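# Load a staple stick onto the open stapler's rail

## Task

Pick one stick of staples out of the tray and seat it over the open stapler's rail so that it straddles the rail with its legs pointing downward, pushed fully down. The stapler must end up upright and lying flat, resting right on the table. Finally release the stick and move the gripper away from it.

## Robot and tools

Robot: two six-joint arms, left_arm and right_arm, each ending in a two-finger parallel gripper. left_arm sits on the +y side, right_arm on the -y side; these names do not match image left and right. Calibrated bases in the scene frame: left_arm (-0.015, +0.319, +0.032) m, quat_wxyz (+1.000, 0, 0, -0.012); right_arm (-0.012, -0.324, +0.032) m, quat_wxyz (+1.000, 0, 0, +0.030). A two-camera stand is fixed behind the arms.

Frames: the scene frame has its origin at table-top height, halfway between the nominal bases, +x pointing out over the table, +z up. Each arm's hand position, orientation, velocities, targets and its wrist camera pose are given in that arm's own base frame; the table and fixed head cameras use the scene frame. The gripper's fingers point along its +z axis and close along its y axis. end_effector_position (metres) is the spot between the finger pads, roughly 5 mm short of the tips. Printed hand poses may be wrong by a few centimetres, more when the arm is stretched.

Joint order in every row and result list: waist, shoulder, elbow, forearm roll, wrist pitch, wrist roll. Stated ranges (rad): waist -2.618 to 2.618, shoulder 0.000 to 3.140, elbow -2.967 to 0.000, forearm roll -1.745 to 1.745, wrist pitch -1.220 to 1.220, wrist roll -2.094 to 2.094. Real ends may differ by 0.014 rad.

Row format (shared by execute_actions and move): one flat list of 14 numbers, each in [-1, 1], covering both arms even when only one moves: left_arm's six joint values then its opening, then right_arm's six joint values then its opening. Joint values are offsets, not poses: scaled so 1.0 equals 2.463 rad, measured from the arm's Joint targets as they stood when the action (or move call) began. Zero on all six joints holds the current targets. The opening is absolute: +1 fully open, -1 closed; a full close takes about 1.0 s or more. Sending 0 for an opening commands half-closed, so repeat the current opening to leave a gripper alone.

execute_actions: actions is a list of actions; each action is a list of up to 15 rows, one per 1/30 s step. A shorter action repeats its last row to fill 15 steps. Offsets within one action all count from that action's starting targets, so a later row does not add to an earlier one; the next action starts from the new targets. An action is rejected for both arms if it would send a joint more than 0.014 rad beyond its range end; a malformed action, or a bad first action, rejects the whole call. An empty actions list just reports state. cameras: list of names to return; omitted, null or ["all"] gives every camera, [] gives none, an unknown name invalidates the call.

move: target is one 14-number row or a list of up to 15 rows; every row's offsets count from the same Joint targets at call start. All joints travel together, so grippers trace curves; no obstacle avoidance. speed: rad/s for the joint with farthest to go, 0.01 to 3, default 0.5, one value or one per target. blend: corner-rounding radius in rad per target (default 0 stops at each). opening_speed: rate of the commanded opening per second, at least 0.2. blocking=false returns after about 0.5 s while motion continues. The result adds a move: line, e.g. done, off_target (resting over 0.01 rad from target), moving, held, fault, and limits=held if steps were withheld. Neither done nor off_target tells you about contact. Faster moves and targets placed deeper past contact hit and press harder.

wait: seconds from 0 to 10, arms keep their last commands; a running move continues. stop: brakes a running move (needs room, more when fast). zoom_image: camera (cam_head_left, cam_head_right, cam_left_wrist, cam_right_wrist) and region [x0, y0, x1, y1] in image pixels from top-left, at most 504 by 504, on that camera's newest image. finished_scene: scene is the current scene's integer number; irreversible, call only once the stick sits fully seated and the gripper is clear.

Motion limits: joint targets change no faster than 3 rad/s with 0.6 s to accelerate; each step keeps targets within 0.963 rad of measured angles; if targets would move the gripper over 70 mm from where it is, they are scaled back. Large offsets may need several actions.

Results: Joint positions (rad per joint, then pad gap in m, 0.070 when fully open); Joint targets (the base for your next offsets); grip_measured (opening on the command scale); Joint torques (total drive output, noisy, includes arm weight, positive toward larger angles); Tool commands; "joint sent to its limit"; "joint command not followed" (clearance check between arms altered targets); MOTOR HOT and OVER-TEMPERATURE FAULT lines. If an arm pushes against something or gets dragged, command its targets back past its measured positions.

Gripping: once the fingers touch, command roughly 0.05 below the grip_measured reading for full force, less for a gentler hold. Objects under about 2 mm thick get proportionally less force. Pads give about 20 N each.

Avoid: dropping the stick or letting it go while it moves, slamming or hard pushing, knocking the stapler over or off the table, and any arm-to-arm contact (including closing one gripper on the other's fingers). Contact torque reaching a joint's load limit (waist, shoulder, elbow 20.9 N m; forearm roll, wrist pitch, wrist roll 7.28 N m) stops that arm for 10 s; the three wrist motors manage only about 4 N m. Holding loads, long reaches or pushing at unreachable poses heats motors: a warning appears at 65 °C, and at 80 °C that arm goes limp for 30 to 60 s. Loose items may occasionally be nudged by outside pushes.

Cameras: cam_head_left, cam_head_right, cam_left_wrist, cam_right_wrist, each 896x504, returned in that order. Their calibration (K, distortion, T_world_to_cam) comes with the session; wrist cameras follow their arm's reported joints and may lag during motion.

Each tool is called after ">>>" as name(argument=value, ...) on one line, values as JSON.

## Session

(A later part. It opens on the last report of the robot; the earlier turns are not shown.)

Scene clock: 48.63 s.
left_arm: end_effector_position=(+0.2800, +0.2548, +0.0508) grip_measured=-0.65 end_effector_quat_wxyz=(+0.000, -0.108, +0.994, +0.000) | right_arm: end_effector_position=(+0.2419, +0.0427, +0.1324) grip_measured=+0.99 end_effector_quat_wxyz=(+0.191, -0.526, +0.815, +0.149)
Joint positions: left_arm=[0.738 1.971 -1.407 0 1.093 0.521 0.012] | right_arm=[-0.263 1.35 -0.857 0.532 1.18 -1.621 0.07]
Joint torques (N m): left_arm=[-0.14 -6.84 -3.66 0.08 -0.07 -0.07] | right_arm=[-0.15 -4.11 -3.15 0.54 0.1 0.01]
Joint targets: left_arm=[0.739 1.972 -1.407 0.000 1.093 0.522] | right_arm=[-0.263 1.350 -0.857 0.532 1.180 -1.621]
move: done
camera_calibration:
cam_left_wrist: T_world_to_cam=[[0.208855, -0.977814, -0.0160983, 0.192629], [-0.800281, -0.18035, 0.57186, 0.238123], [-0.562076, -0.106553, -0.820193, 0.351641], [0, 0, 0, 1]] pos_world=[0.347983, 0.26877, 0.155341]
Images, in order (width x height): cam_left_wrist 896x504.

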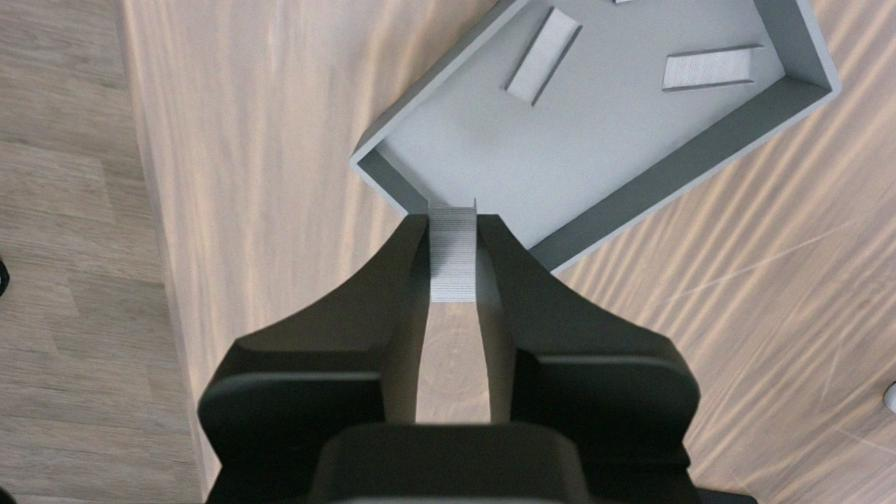

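>>> move(target=[[0,-0.4547,0.3829,0,-0.173,-0.2119,-0.7,0,0,0,0,0,0,1],[-0.4417,-0.4547,0.3829,0,-0.173,-0.2119,-0.7,0,0,0,0,0,0,1]])

>>> zoom_image(camera="cam_left_wrist", region=[330, 0, 580, 250])

Scene clock: 58.43 s.
left_arm: end_effector_position=(+0.2017, -0.0735, +0.1249) grip_measured=-0.65 end_effector_quat_wxyz=(+0.293, +0.166, +0.940, -0.052) | right_arm: end_effector_position=(+0.2419, +0.0427, +0.1324) grip_measured=+0.99 end_effector_quat_wxyz=(+0.191, -0.526, +0.815, +0.149)
Joint positions: left_arm=[-0.35 0.851 -0.463 0 0.667 -0.001 0.012] | right_arm=[-0.263 1.35 -0.857 0.532 1.18 -1.621 0.07]
Joint torques (N m): left_arm=[0.8 -0.33 -4.5 -0.02 -0.33 0.11] | right_arm=[-0.05 -3.8 -3.42 0.56 0.09 0.01]
Joint targets: left_arm=[-0.349 0.852 -0.464 0.000 0.667 0.000] | right_arm=[-0.263 1.350 -0.857 0.532 1.180 -1.621]
move: done
camera_calibration:
cam_left_wrist: T_world_to_cam=[[-0.338745, -0.940734, -0.0164533, 0.00249419], [-0.940878, 0.338694, 0.00589192, 0.211131], [0.000029902, 0.0174764, -0.999847, 0.25159], [0, 0, 0, 1]] pos_world=[0.199486, -0.0735595, 0.250349]
cam_right_wrist: T_world_to_cam=[[0.921966, -0.38464, -0.0450589, -0.197131], [-0.37781, -0.918896, 0.113531, 0.114781], [-0.0850731, -0.0876483, -0.992512, 0.280151], [0, 0, 0, 1]] pos_world=[0.248946, 0.054202, 0.256139]

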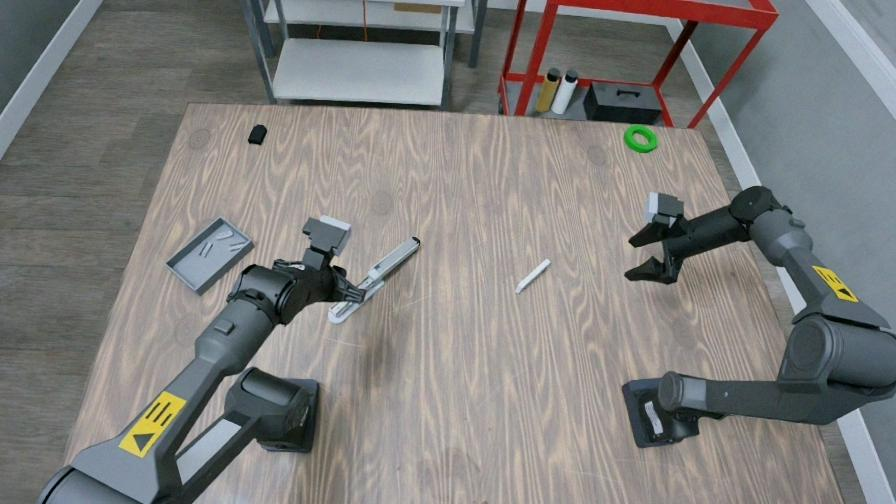

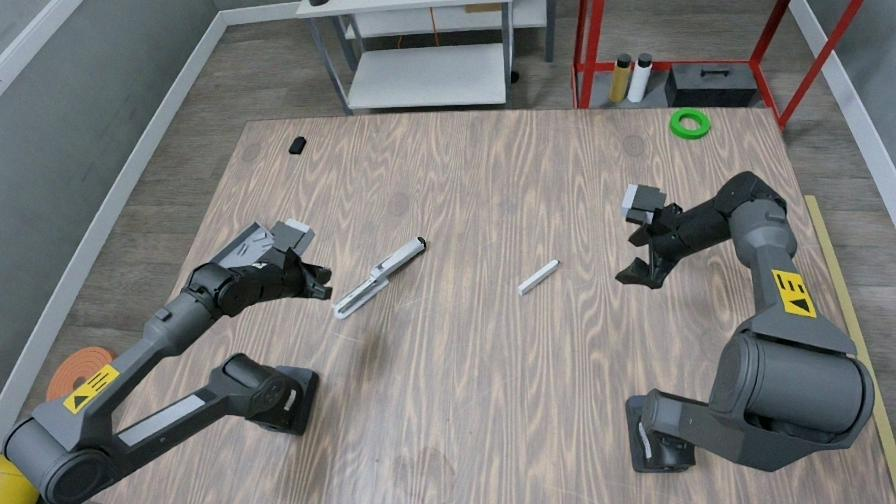

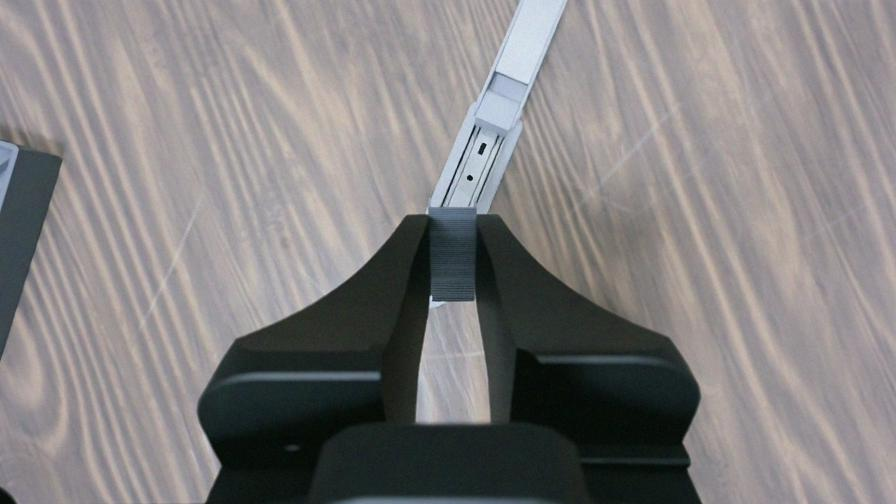

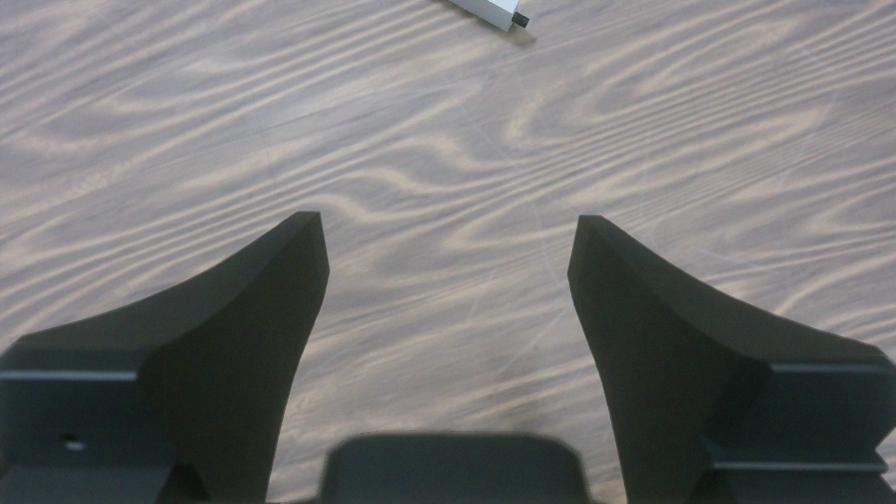

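Scaled by 2.016 from the camera's 896x504 image, which has a finer 1280x720 frame.

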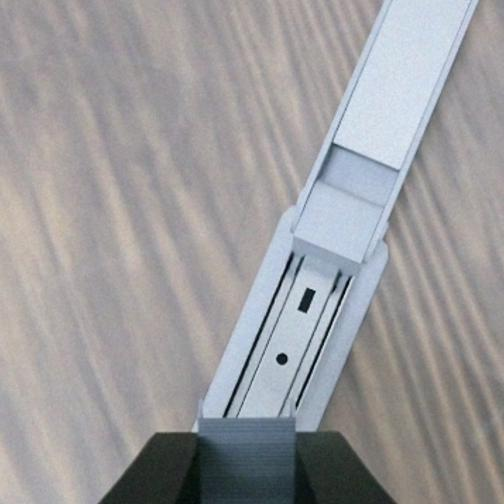

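>>> move(target=[0.0034,0.2597,-0.0959,0,0.0809,0.1664,-0.7,0,0,0,0,0,0,1], speed=0.3, cameras=["cam_left_wrist","cam_head_right"])

>>> zoom_image(camera="cam_left_wrist", region=[350, 0, 550, 200])

>>> zoom_image(camera="cam_left_wrist", region=[370, 140, 530, 300])

Scene clock: 66.33 s.
left_arm: end_effector_position=(+0.2087, -0.0741, +0.0400) grip_measured=-0.65 end_effector_quat_wxyz=(+0.000, +0.367, +0.930, +0.000) | right_arm: end_effector_position=(+0.2419, +0.0427, +0.1324) grip_measured=+0.99 end_effector_quat_wxyz=(+0.191, -0.526, +0.815, +0.149)
Joint positions: left_arm=[-0.341 1.493 -0.7 0 0.866 0.411 0.012] | right_arm=[-0.263 1.35 -0.857 0.532 1.18 -1.621 0.07]
Joint torques (N m): left_arm=[0.81 -4.08 -3.32 0.11 -0.03 -0.22] | right_arm=[0 -4.01 -3.49 0.59 0.1 -0.04]
Joint targets: left_arm=[-0.341 1.491 -0.700 0.000 0.866 0.410] | right_arm=[-0.263 1.350 -0.857 0.532 1.180 -1.621]
move: done
camera_calibration:
cam_left_wrist: T_world_to_cam=[[-0.688217, -0.725336, -0.0156544, 0.0917272], [-0.600845, 0.557738, 0.572638, 0.1411], [-0.406624, 0.403505, -0.819659, 0.273046], [0, 0, 0, 1]] pos_world=[0.258934, -0.122339, 0.144441]
Images, in order (width x height): cam_head_right 896x504, cam_left_wrist 896x504.

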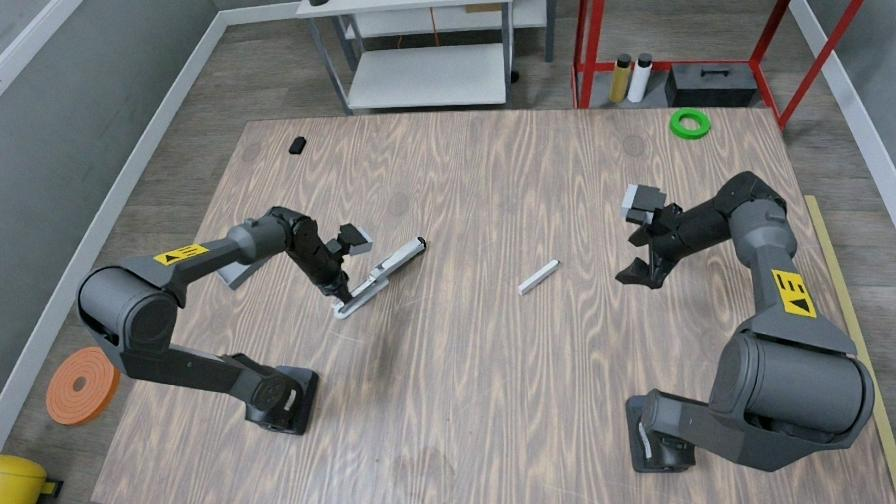

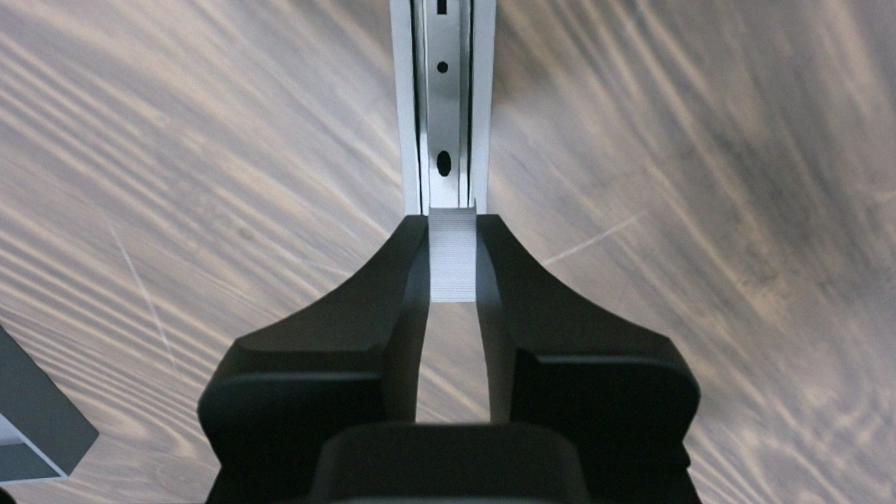

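Scaled by 2.520 from the camera's 896x504 image, which has a finer 1280x720 frame.

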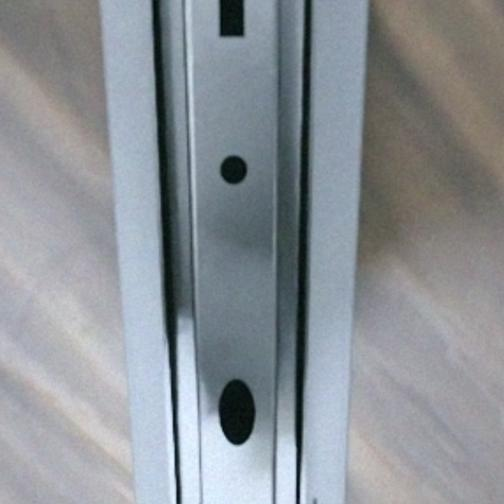

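Scaled by 3.150 from the camera's 896x504 image, which has a finer 1280x720 frame.

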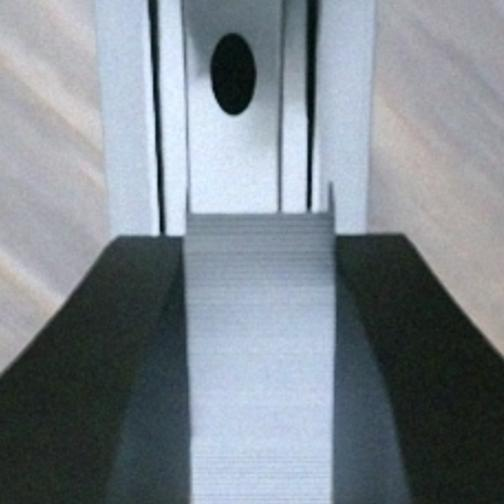

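>>> move(target=[0.0034,0.0293,0.0208,0,-0.0497,-0.0060,-0.7,0,0,0,0,0,0,1], speed=0.05, cameras=["cam_left_wrist"])

>>> zoom_image(camera="cam_left_wrist", region=[370, 140, 530, 300])

>>> zoom_image(camera="cam_left_wrist", region=[370, 0, 530, 160])

Scene clock: 72.23 s.
left_arm: end_effector_position=(+0.2101, -0.0725, +0.0141) grip_measured=-0.65 end_effector_quat_wxyz=(+0.000, +0.356, +0.935, +0.000) | right_arm: end_effector_position=(+0.2419, +0.0427, +0.1324) grip_measured=+0.99 end_effector_quat_wxyz=(+0.191, -0.526, +0.815, +0.149)
Joint positions: left_arm=[-0.332 1.563 -0.648 0 0.743 0.395 0.012] | right_arm=[-0.263 1.35 -0.857 0.532 1.18 -1.621 0.07]
Joint torques (N m): left_arm=[0.78 -3.66 -2.61 0.09 0.01 -0.2] | right_arm=[-0.13 -4.08 -3.47 0.58 0.09 0]
Joint targets: left_arm=[-0.332 1.563 -0.649 0.000 0.743 0.395] | right_arm=[-0.263 1.350 -0.857 0.532 1.180 -1.621]
move: done
camera_calibration:
cam_left_wrist: T_world_to_cam=[[-0.670027, -0.74217, -0.0157433, 0.0884686], [-0.614646, 0.542757, 0.572385, 0.157559], [-0.416262, 0.39319, -0.819834, 0.253019], [0, 0, 0, 1]] pos_world=[0.261442, -0.119342, 0.118641]
Images, in order (width x height): cam_left_wrist 896x504.

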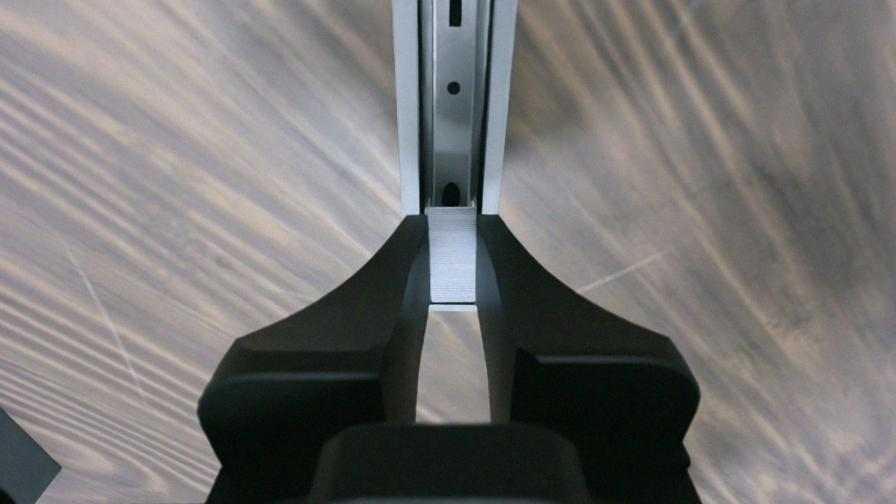

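Scaled by 3.150 from the camera's 896x504 image, which has a finer 1280x720 frame.

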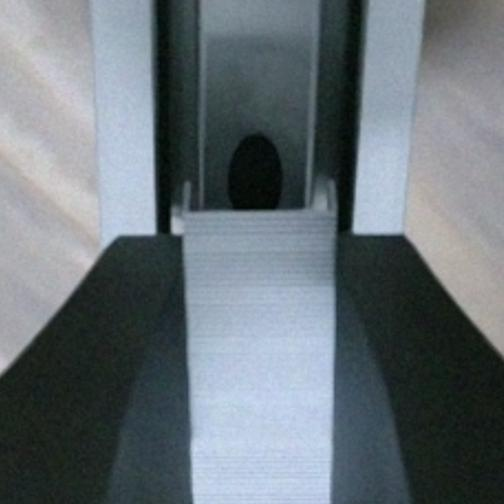

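Scaled by 3.150 from the camera's 896x504 image, which has a finer 1280x720 frame.

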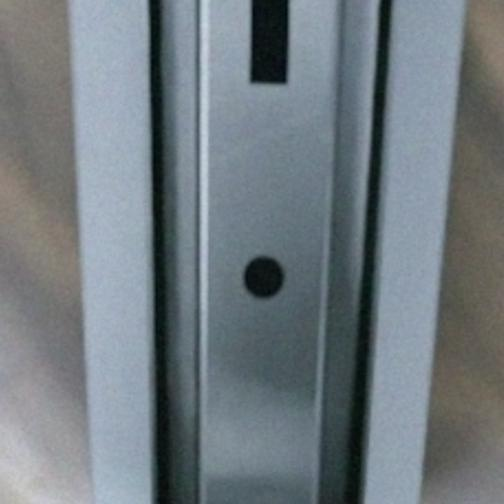

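>>> move(target=[0.0007,0.0111,0.0068,0,-0.0175,0.0103,-0.7,0,0,0,0,0,0,1], speed=0.04, cameras=["cam_left_wrist"])

>>> zoom_image(camera="cam_left_wrist", region=[370, 140, 530, 300])

>>> zoom_image(camera="cam_left_wrist", region=[390, 270, 510, 390])

Scene clock: 82.33 s.
left_arm: end_effector_position=(+0.2103, -0.0721, +0.0050) grip_measured=-0.65 end_effector_quat_wxyz=(+0.000, +0.367, +0.930, +0.000) | right_arm: end_effector_position=(+0.2419, +0.0427, +0.1324) grip_measured=+0.99 end_effector_quat_wxyz=(+0.191, -0.526, +0.815, +0.149)
Joint positions: left_arm=[-0.331 1.591 -0.632 0 0.7 0.42 0.012] | right_arm=[-0.263 1.35 -0.857 0.532 1.18 -1.621 0.07]
Joint torques (N m): left_arm=[0.8 -3.68 -2.46 0.08 -0.01 0.13] | right_arm=[0.04 -3.88 -3.18 0.55 0.09 -0.02]
Joint targets: left_arm=[-0.330 1.591 -0.632 0.000 0.700 0.420] | right_arm=[-0.263 1.350 -0.857 0.532 1.180 -1.621]
move: done
camera_calibration:
cam_left_wrist: T_world_to_cam=[[-0.687067, -0.72643, -0.0154563, 0.0933532], [-0.601553, 0.556768, 0.572838, 0.160922], [-0.407521, 0.402876, -0.819523, 0.244387], [0, 0, 0, 1]] pos_world=[0.260536, -0.120239, 0.109541]
Images, in order (width x height): cam_left_wrist 896x504.

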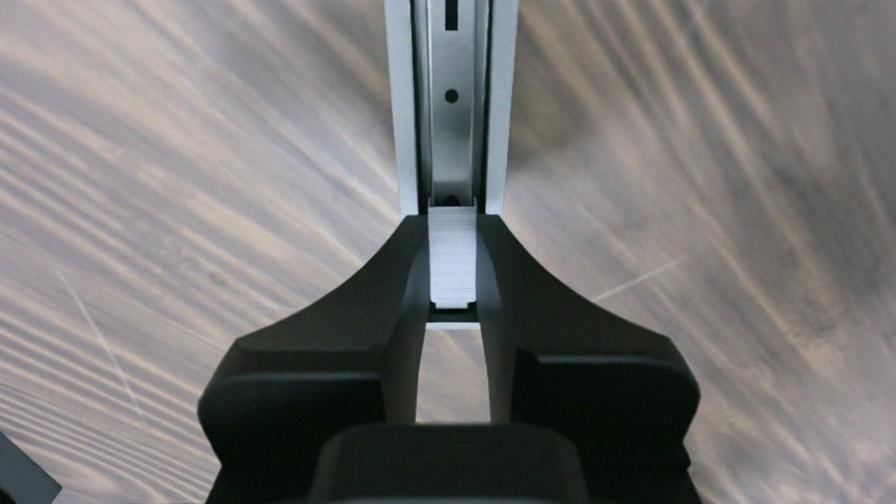

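Scaled by 3.150 from the camera's 896x504 image, which has a finer 1280x720 frame.

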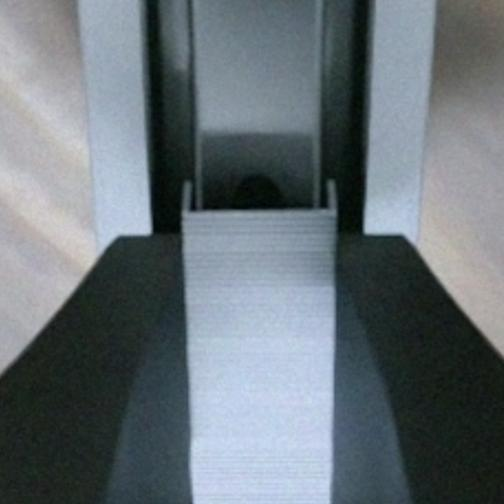

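Scaled by 4.200 from the camera's 896x504 image, which has a finer 1280x720 frame.

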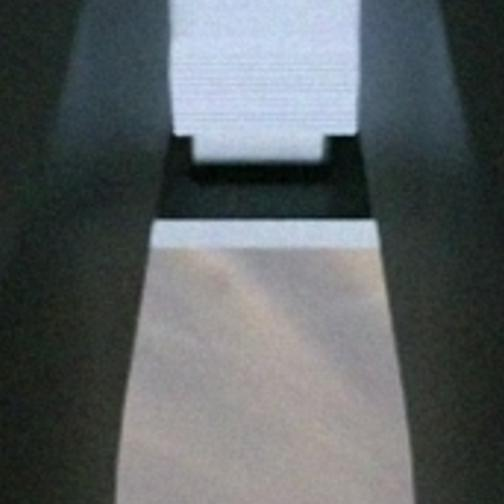

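>>> move(target=[0.0003,0.0049,0.0030,0,-0.0077,0.0003,-0.7,0,0,0,0,0,0,1], speed=0.03, cameras=["cam_left_wrist"])

>>> zoom_image(camera="cam_left_wrist", region=[370, 140, 530, 300])

>>> zoom_image(camera="cam_left_wrist", region=[390, 270, 510, 390])

Scene clock: 84.80 s.
left_arm: end_effector_position=(+0.2102, -0.0721, +0.0012) grip_measured=-0.65 end_effector_quat_wxyz=(+0.000, +0.367, +0.930, +0.000) | right_arm: end_effector_position=(+0.2419, +0.0427, +0.1324) grip_measured=+0.99 end_effector_quat_wxyz=(+0.191, -0.526, +0.815, +0.149)
Joint positions: left_arm=[-0.331 1.603 -0.625 0 0.681 0.42 0.012] | right_arm=[-0.263 1.35 -0.857 0.532 1.18 -1.621 0.07]
Joint torques (N m): left_arm=[0.81 -3.63 -2.33 0.08 -0.03 0.2] | right_arm=[-0.03 -4.04 -3.16 0.58 0.1 -0.03]
Joint targets: left_arm=[-0.330 1.603 -0.625 0.000 0.681 0.421] | right_arm=[-0.263 1.350 -0.857 0.532 1.180 -1.621]
move: done
camera_calibration:
cam_left_wrist: T_world_to_cam=[[-0.687094, -0.726403, -0.0155132, 0.0933091], [-0.601579, 0.556792, 0.572788, 0.16317], [-0.407437, 0.402892, -0.819557, 0.241174], [0, 0, 0, 1]] pos_world=[0.260535, -0.120239, 0.105641]
Images, in order (width x height): cam_left_wrist 896x504.

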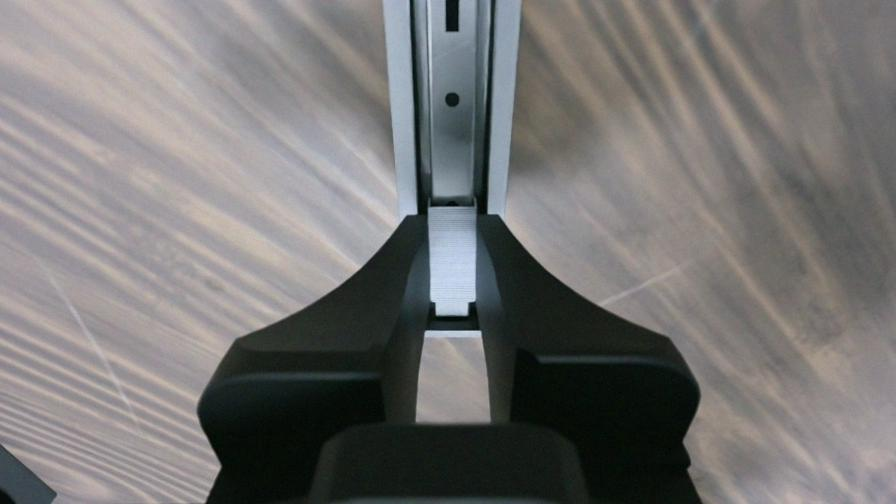

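Scaled by 3.150 from the camera's 896x504 image, which has a finer 1280x720 frame.

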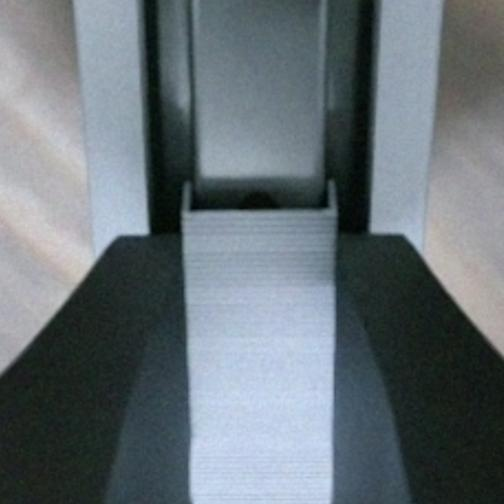

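Scaled by 4.200 from the camera's 896x504 image, which has a finer 1280x720 frame.

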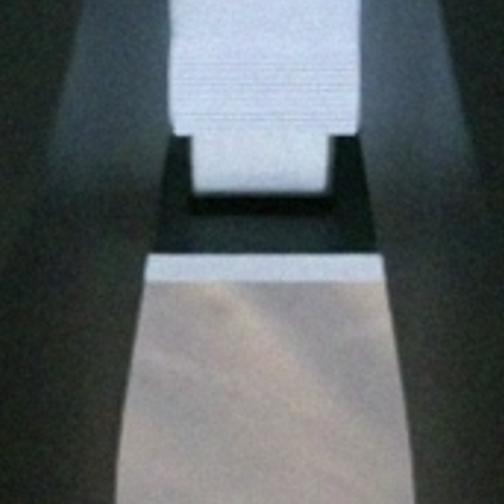

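Aligned. Continue in small steps.

>>> move(target=[0.0002,0.0024,0.0015,0,-0.0038,0.0002,-0.7,0,0,0,0,0,0,1], speed=0.03, cameras=[])

>>> move(target=[0,0.0012,0.0008,0,-0.0019,0,-0.7,0,0,0,0,0,0,1], speed=0.03, cameras=["cam_left_wrist"])

>>> zoom_image(camera="cam_left_wrist", region=[370, 140, 530, 300])

Scene clock: 87.07 s.
left_arm: end_effector_position=(+0.2101, -0.0719, -0.0006) grip_measured=-0.65 end_effector_quat_wxyz=(+0.000, +0.367, +0.930, +0.000) | right_arm: end_effector_position=(+0.2419, +0.0427, +0.1324) grip_measured=+0.99 end_effector_quat_wxyz=(+0.191, -0.526, +0.815, +0.149)
Joint positions: left_arm=[-0.33 1.608 -0.621 0 0.672 0.421 0.012] | right_arm=[-0.263 1.35 -0.857 0.532 1.18 -1.621 0.07]
Joint torques (N m): left_arm=[0.8 -3.38 -2.08 0.07 -0.13 0.21] | right_arm=[0.04 -4.19 -3.23 0.57 0.07 -0.02]
Joint targets: left_arm=[-0.329 1.609 -0.621 0.000 0.672 0.422] | right_arm=[-0.263 1.350 -0.857 0.532 1.180 -1.621]
move: done
No camera images: "cameras" was empty.

Scene clock: 87.77 s.
left_arm: end_effector_position=(+0.2099, -0.0718, -0.0011) grip_measured=-0.65 end_effector_quat_wxyz=(+0.000, +0.367, +0.930, +0.000) | right_arm: end_effector_position=(+0.2419, +0.0427, +0.1324) grip_measured=+0.99 end_effector_quat_wxyz=(+0.191, -0.526, +0.815, +0.149)
Joint positions: left_arm=[-0.33 1.609 -0.62 0 0.67 0.421 0.012] | right_arm=[-0.263 1.35 -0.857 0.532 1.18 -1.621 0.07]
Joint torques (N m): left_arm=[0.63 -0.19 -1.02 0.06 -1.05 0.21] | right_arm=[0.28 -4 -3.31 0.53 0.11 0]
Joint targets: left_arm=[-0.329 1.612 -0.619 0.000 0.667 0.422] | right_arm=[-0.263 1.350 -0.857 0.532 1.180 -1.621]
move: done
camera_calibration:
cam_left_wrist: T_world_to_cam=[[-0.687109, -0.72639, -0.0154187, 0.0932852], [-0.601483, 0.556796, 0.572885, 0.16399], [-0.407553, 0.402909, -0.819491, 0.238991], [0, 0, 0, 1]] pos_world=[0.260136, -0.119839, 0.103341]
Images, in order (width x height): cam_left_wrist 896x504.

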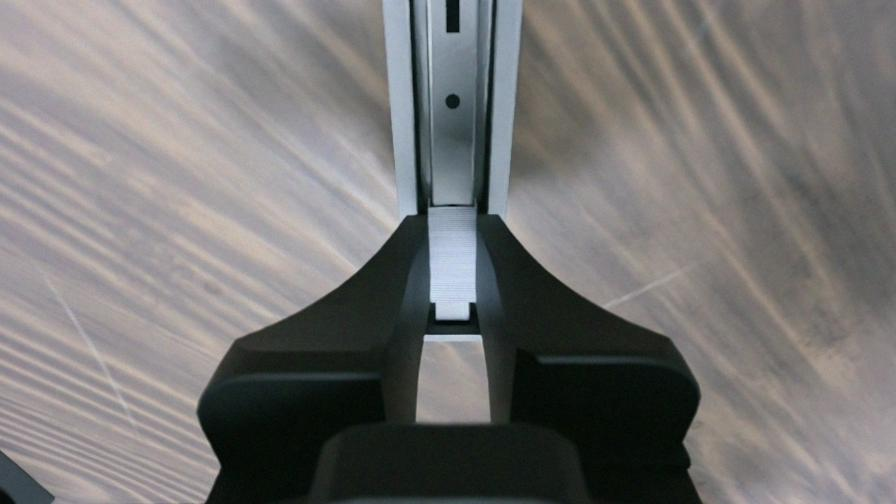

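Scaled by 3.150 from the camera's 896x504 image, which has a finer 1280x720 frame.

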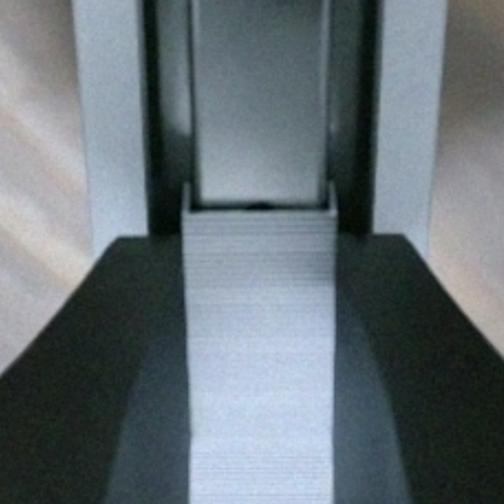

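>>> move(target=[0,-0.0013,-0.0008,0,0.002,0,-0.7,0,0,0,0,0,0,1], speed=0.03, cameras=[])

>>> move(target=[0,0,0,0,0,0,-0.58,0,0,0,0,0,0,1], opening_speed=0.2, cameras=["cam_left_wrist"])

>>> zoom_image(camera="cam_left_wrist", region=[370, 190, 530, 350])

Scene clock: 90.33 s.
left_arm: end_effector_position=(+0.2096, -0.0717, -0.0015) grip_measured=-0.65 end_effector_quat_wxyz=(-0.001, +0.367, +0.930, +0.000) | right_arm: end_effector_position=(+0.2419, +0.0427, +0.1324) grip_measured=+0.99 end_effector_quat_wxyz=(+0.191, -0.526, +0.815, +0.149)
Joint positions: left_arm=[-0.33 1.61 -0.62 0 0.67 0.421 0.012] | right_arm=[-0.263 1.35 -0.857 0.532 1.18 -1.621 0.07]
Joint torques (N m): left_arm=[0 2.47 -0.99 -0.04 -1.42 0.21] | right_arm=[-0.12 -4 -3.27 0.53 0.1 -0.04]
Joint targets: left_arm=[-0.329 1.609 -0.621 0.000 0.672 0.422] | right_arm=[-0.263 1.350 -0.857 0.532 1.180 -1.621]
move: done
No camera images: "cameras" was empty.

Scene clock: 91.13 s.
left_arm: end_effector_position=(+0.2100, -0.0718, -0.0014) grip_measured=-0.58 end_effector_quat_wxyz=(-0.001, +0.367, +0.930, +0.000) | right_arm: end_effector_position=(+0.2419, +0.0427, +0.1324) grip_measured=+0.99 end_effector_quat_wxyz=(+0.191, -0.526, +0.815, +0.149)
Joint positions: left_arm=[-0.33 1.61 -0.621 0 0.67 0.421 0.015] | right_arm=[-0.263 1.35 -0.857 0.532 1.18 -1.621 0.07]
Joint torques (N m): left_arm=[-0.16 -0.15 -0.44 -0.05 -0.29 0.16] | right_arm=[-0.04 -3.96 -3.19 0.58 0.11 -0.02]
Joint targets: left_arm=[-0.329 1.609 -0.621 0.000 0.672 0.422] | right_arm=[-0.263 1.350 -0.857 0.532 1.180 -1.621]
move: done
camera_calibration:
cam_left_wrist: T_world_to_cam=[[-0.687063, -0.726442, -0.0150675, 0.093292], [-0.601072, 0.556594, 0.573511, 0.164145], [-0.408236, 0.403095, -0.819059, 0.239024], [0, 0, 0, 1]] pos_world=[0.260338, -0.11994, 0.103042]
Images, in order (width x height): cam_left_wrist 896x504.

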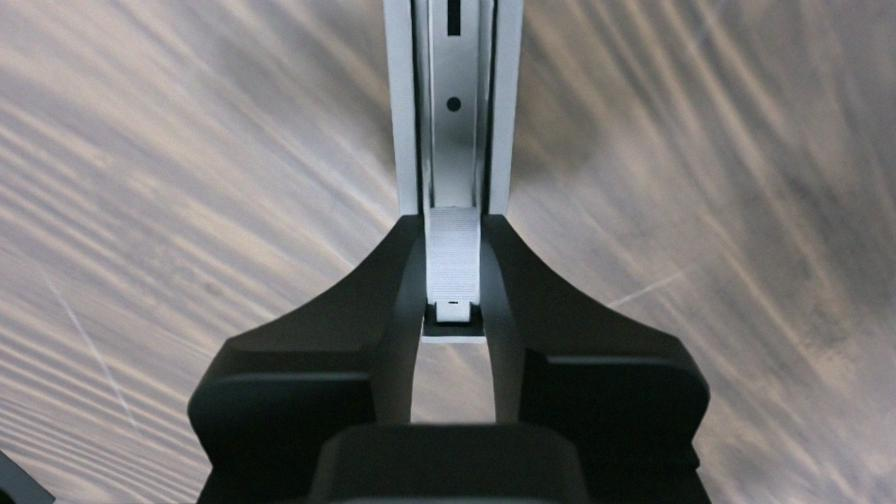

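Scaled by 3.150 from the camera's 896x504 image, which has a finer 1280x720 frame.

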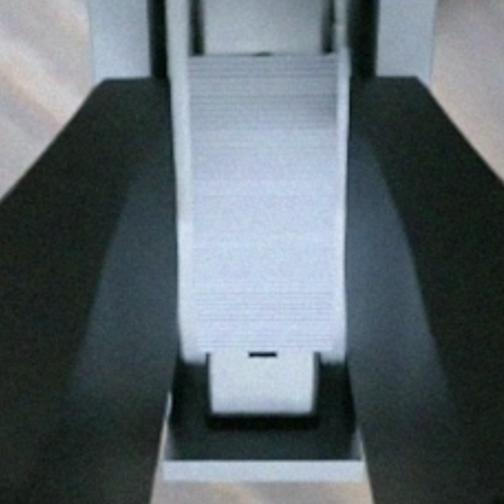

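>>> move(target=[[0,-0.0061,-0.0038,0,0.0095,0,-0.58,0,0,0,0,0,0,1],[0,-0.0642,-0.0532,0,0.1166,0,-0.58,0,0,0,0,0,0,1]], speed=[0.03,0.12], cameras=["cam_left_wrist"])

>>> zoom_image(camera="cam_left_wrist", region=[370, 100, 530, 260])

Scene clock: 96.37 s.
left_arm: end_effector_position=(+0.2103, -0.0719, +0.0605) grip_measured=-0.58 end_effector_quat_wxyz=(+0.000, +0.367, +0.930, +0.000) | right_arm: end_effector_position=(+0.2419, +0.0427, +0.1324) grip_measured=+0.99 end_effector_quat_wxyz=(+0.191, -0.526, +0.815, +0.149)
Joint positions: left_arm=[-0.33 1.45 -0.752 0 0.96 0.421 0.015] | right_arm=[-0.263 1.35 -0.857 0.532 1.18 -1.621 0.07]
Joint torques (N m): left_arm=[0.29 -3.58 -3.52 0.11 -0.07 -0.22] | right_arm=[-0.07 -4.13 -3.35 0.56 0.1 -0.02]
Joint targets: left_arm=[-0.329 1.450 -0.752 0.000 0.959 0.422] | right_arm=[-0.263 1.350 -0.857 0.532 1.180 -1.621]
move: done
camera_calibration:
cam_left_wrist: T_world_to_cam=[[-0.687042, -0.726446, -0.0157906, 0.0944005], [-0.601986, 0.556894, 0.57226, 0.129297], [-0.406922, 0.402672, -0.81992, 0.289592], [0, 0, 0, 1]] pos_world=[0.260533, -0.120038, 0.164941]
Images, in order (width x height): cam_left_wrist 896x504.

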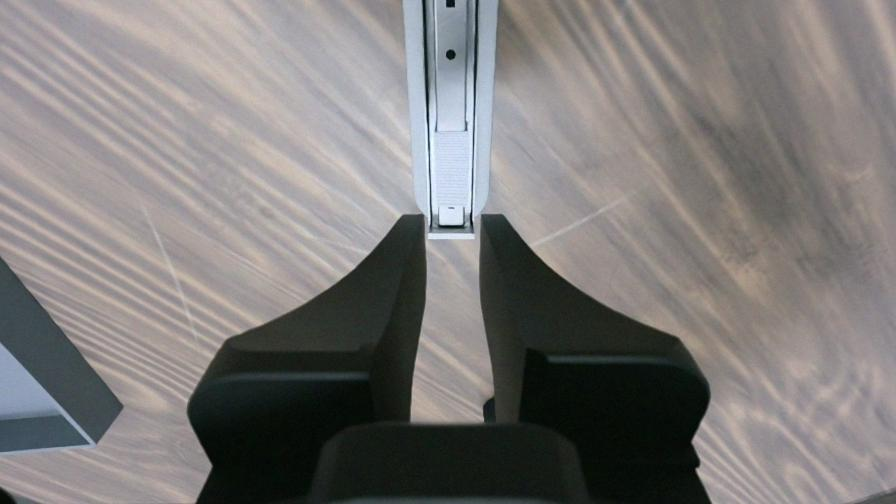

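Scaled by 3.150 from the camera's 896x504 image, which has a finer 1280x720 frame.

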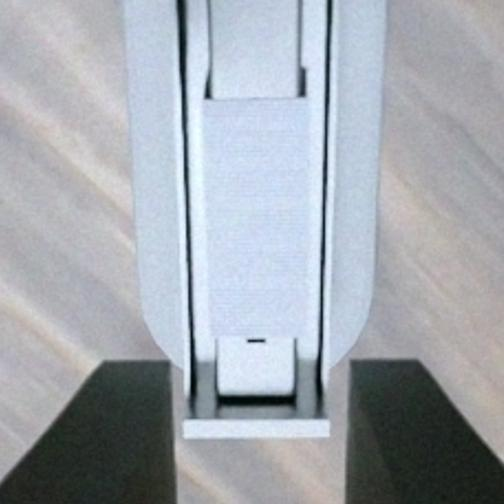

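>>> move(target=[0,0.0510,0.0449,0,-0.0954,0,-1,0,0,0,0,0,0,1], speed=0.1, opening_speed=0.5, cameras=["cam_left_wrist"])

>>> move(target=[0,0.0075,0.0046,0,-0.0118,0,-1,0,0,0,0,0,0,1], speed=0.03, cameras=["cam_left_wrist"])

>>> zoom_image(camera="cam_left_wrist", region=[370, 130, 530, 290])

Scene clock: 101.57 s.
left_arm: end_effector_position=(+0.2102, -0.0719, +0.0099) grip_measured=-1.00 end_effector_quat_wxyz=(+0.000, +0.367, +0.930, +0.000) | right_arm: end_effector_position=(+0.2419, +0.0427, +0.1324) grip_measured=+0.99 end_effector_quat_wxyz=(+0.191, -0.526, +0.815, +0.149)
Joint positions: left_arm=[-0.33 1.576 -0.641 0 0.724 0.421 0] | right_arm=[-0.263 1.35 -0.857 0.532 1.18 -1.621 0.07]
Joint torques (N m): left_arm=[0.69 -3.84 -2.75 0.1 0.06 -0.19] | right_arm=[-0.11 -4.11 -3.23 0.57 0.09 -0.03]
Joint targets: left_arm=[-0.329 1.576 -0.641 0.000 0.724 0.422] | right_arm=[-0.263 1.350 -0.857 0.532 1.180 -1.621]
move: done
camera_calibration:
cam_left_wrist: T_world_to_cam=[[-0.687057, -0.726442, -0.0153094, 0.0935524], [-0.601361, 0.556679, 0.573126, 0.157968], [-0.407821, 0.402977, -0.819324, 0.248308], [0, 0, 0, 1]] pos_world=[0.260537, -0.12004, 0.114341]
Images, in order (width x height): cam_left_wrist 896x504.

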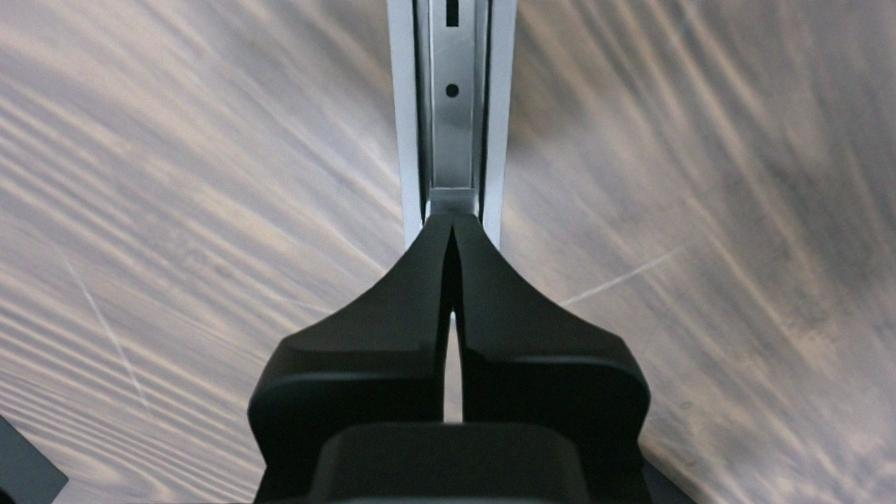

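Scene clock: 102.77 s.
left_arm: end_effector_position=(+0.2100, -0.0719, +0.0039) grip_measured=-1.00 end_effector_quat_wxyz=(-0.001, +0.367, +0.930, +0.000) | right_arm: end_effector_position=(+0.2419, +0.0427, +0.1324) grip_measured=+0.99 end_effector_quat_wxyz=(+0.191, -0.526, +0.815, +0.149)
Joint positions: left_arm=[-0.33 1.594 -0.63 0 0.696 0.421 0] | right_arm=[-0.263 1.35 -0.857 0.532 1.18 -1.621 0.07]
Joint torques (N m): left_arm=[0.71 -3.65 -2.39 0.09 -0.03 -0.18] | right_arm=[-0.05 -4.04 -3.11 0.57 0.09 -0.02]
Joint targets: left_arm=[-0.329 1.594 -0.630 0.000 0.695 0.422] | right_arm=[-0.263 1.350 -0.857 0.532 1.180 -1.621]
move: done
camera_calibration:
cam_left_wrist: T_world_to_cam=[[-0.687126, -0.726385, -0.0149402, 0.0933778], [-0.600808, 0.556534, 0.573846, 0.16111], [-0.408518, 0.403281, -0.818827, 0.243517], [0, 0, 0, 1]] pos_world=[0.26044, -0.120041, 0.108342]
Images, in order (width x height): cam_left_wrist 896x504.

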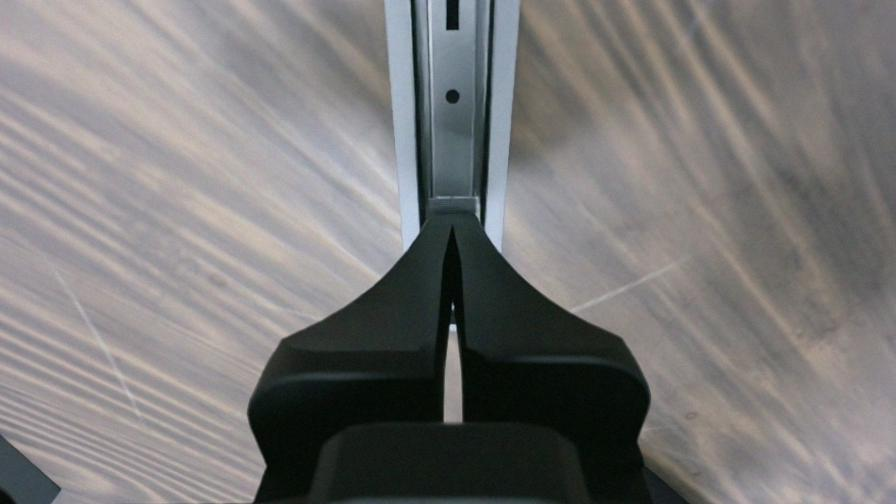

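Scaled by 3.150 from the camera's 896x504 image, which has a finer 1280x720 frame.

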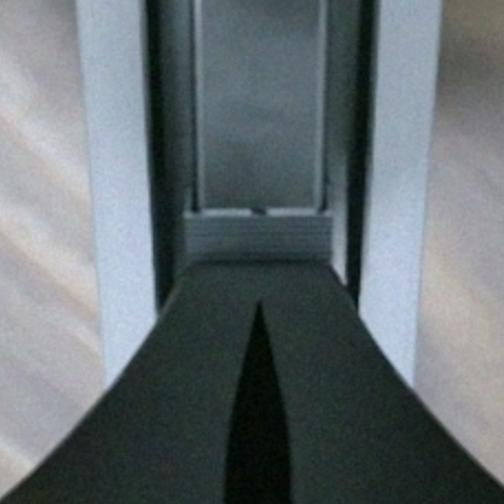

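>>> move(target=[0,0.0024,0.0015,0,-0.0038,0,-1,0,0,0,0,0,0,1], speed=0.03, cameras=[])

>>> move(target=[0,0.0011,0.0007,0,-0.0017,0,-1,0,0,0,0,0,0,1], speed=0.03, cameras=[])

>>> move(target=[0,0.0011,0.0007,0,-0.0017,0,-1,0,0,0,0,0,0,1], speed=0.03, cameras=["cam_left_wrist"])

Scene clock: 104.97 s.
left_arm: end_effector_position=(+0.2099, -0.0718, +0.0019) grip_measured=-1.00 end_effector_quat_wxyz=(-0.001, +0.367, +0.930, +0.000) | right_arm: end_effector_position=(+0.2419, +0.0427, +0.1324) grip_measured=+0.99 end_effector_quat_wxyz=(+0.191, -0.526, +0.815, +0.149)
Joint positions: left_arm=[-0.33 1.6 -0.626 0 0.686 0.421 0] | right_arm=[-0.263 1.35 -0.857 0.532 1.18 -1.621 0.07]
Joint torques (N m): left_arm=[0.7 -3.55 -2.3 0.09 -0.05 -0.17] | right_arm=[-0.1 -4.19 -3.36 0.57 0.09 -0.05]
Joint targets: left_arm=[-0.329 1.600 -0.626 0.000 0.686 0.422] | right_arm=[-0.263 1.350 -0.857 0.532 1.180 -1.621]
move: done
No camera images: "cameras" was empty.

Scene clock: 105.67 s.
left_arm: end_effector_position=(+0.2097, -0.0717, +0.0010) grip_measured=-1.00 end_effector_quat_wxyz=(-0.001, +0.367, +0.930, +0.000) | right_arm: end_effector_position=(+0.2419, +0.0427, +0.1324) grip_measured=+0.99 end_effector_quat_wxyz=(+0.191, -0.526, +0.815, +0.149)
Joint positions: left_arm=[-0.33 1.603 -0.624 0 0.682 0.421 0] | right_arm=[-0.263 1.35 -0.857 0.532 1.18 -1.621 0.07]
Joint torques (N m): left_arm=[0.7 -3.59 -2.29 0.09 -0.06 -0.17] | right_arm=[0.06 -4 -3.4 0.57 0.12 -0.02]
Joint targets: left_arm=[-0.329 1.603 -0.625 0.000 0.682 0.422] | right_arm=[-0.263 1.350 -0.857 0.532 1.180 -1.621]
move: done
No camera images: "cameras" was empty.

Scene clock: 106.37 s.
left_arm: end_effector_position=(+0.2099, -0.0718, +0.0008) grip_measured=-1.00 end_effector_quat_wxyz=(-0.001, +0.367, +0.930, +0.000) | right_arm: end_effector_position=(+0.2419, +0.0427, +0.1324) grip_measured=+0.99 end_effector_quat_wxyz=(+0.191, -0.526, +0.815, +0.149)
Joint positions: left_arm=[-0.33 1.603 -0.624 0 0.68 0.421 0] | right_arm=[-0.263 1.35 -0.857 0.532 1.18 -1.621 0.07]
Joint torques (N m): left_arm=[0.47 -1.19 -1.3 -0.03 -0.77 -0.16] | right_arm=[-0.14 -3.92 -3.26 0.53 0.11 -0.02]
Joint targets: left_arm=[-0.329 1.606 -0.623 0.000 0.678 0.422] | right_arm=[-0.263 1.350 -0.857 0.532 1.180 -1.621]
move: done
camera_calibration:
cam_left_wrist: T_world_to_cam=[[-0.687057, -0.726442, -0.0153094, 0.0932796], [-0.601361, 0.556679, 0.573126, 0.162947], [-0.407821, 0.402977, -0.819324, 0.24069], [0, 0, 0, 1]] pos_world=[0.260237, -0.11994, 0.105241]
Images, in order (width x height): cam_left_wrist 896x504.

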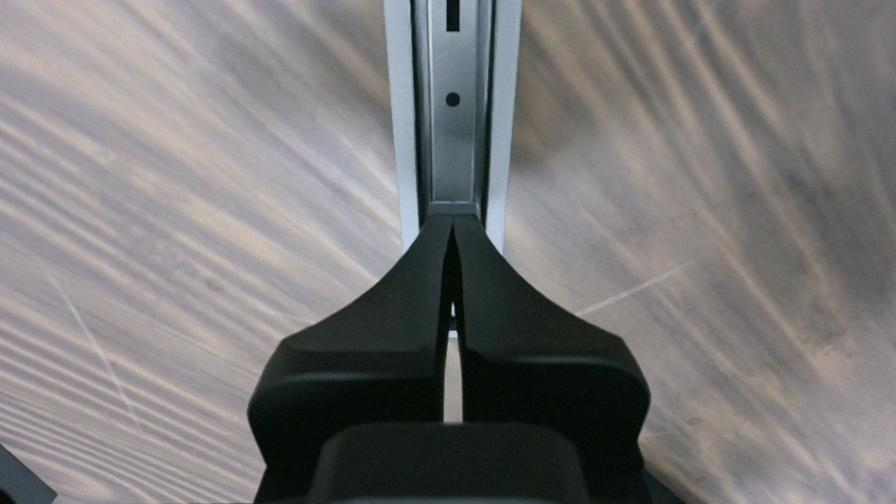

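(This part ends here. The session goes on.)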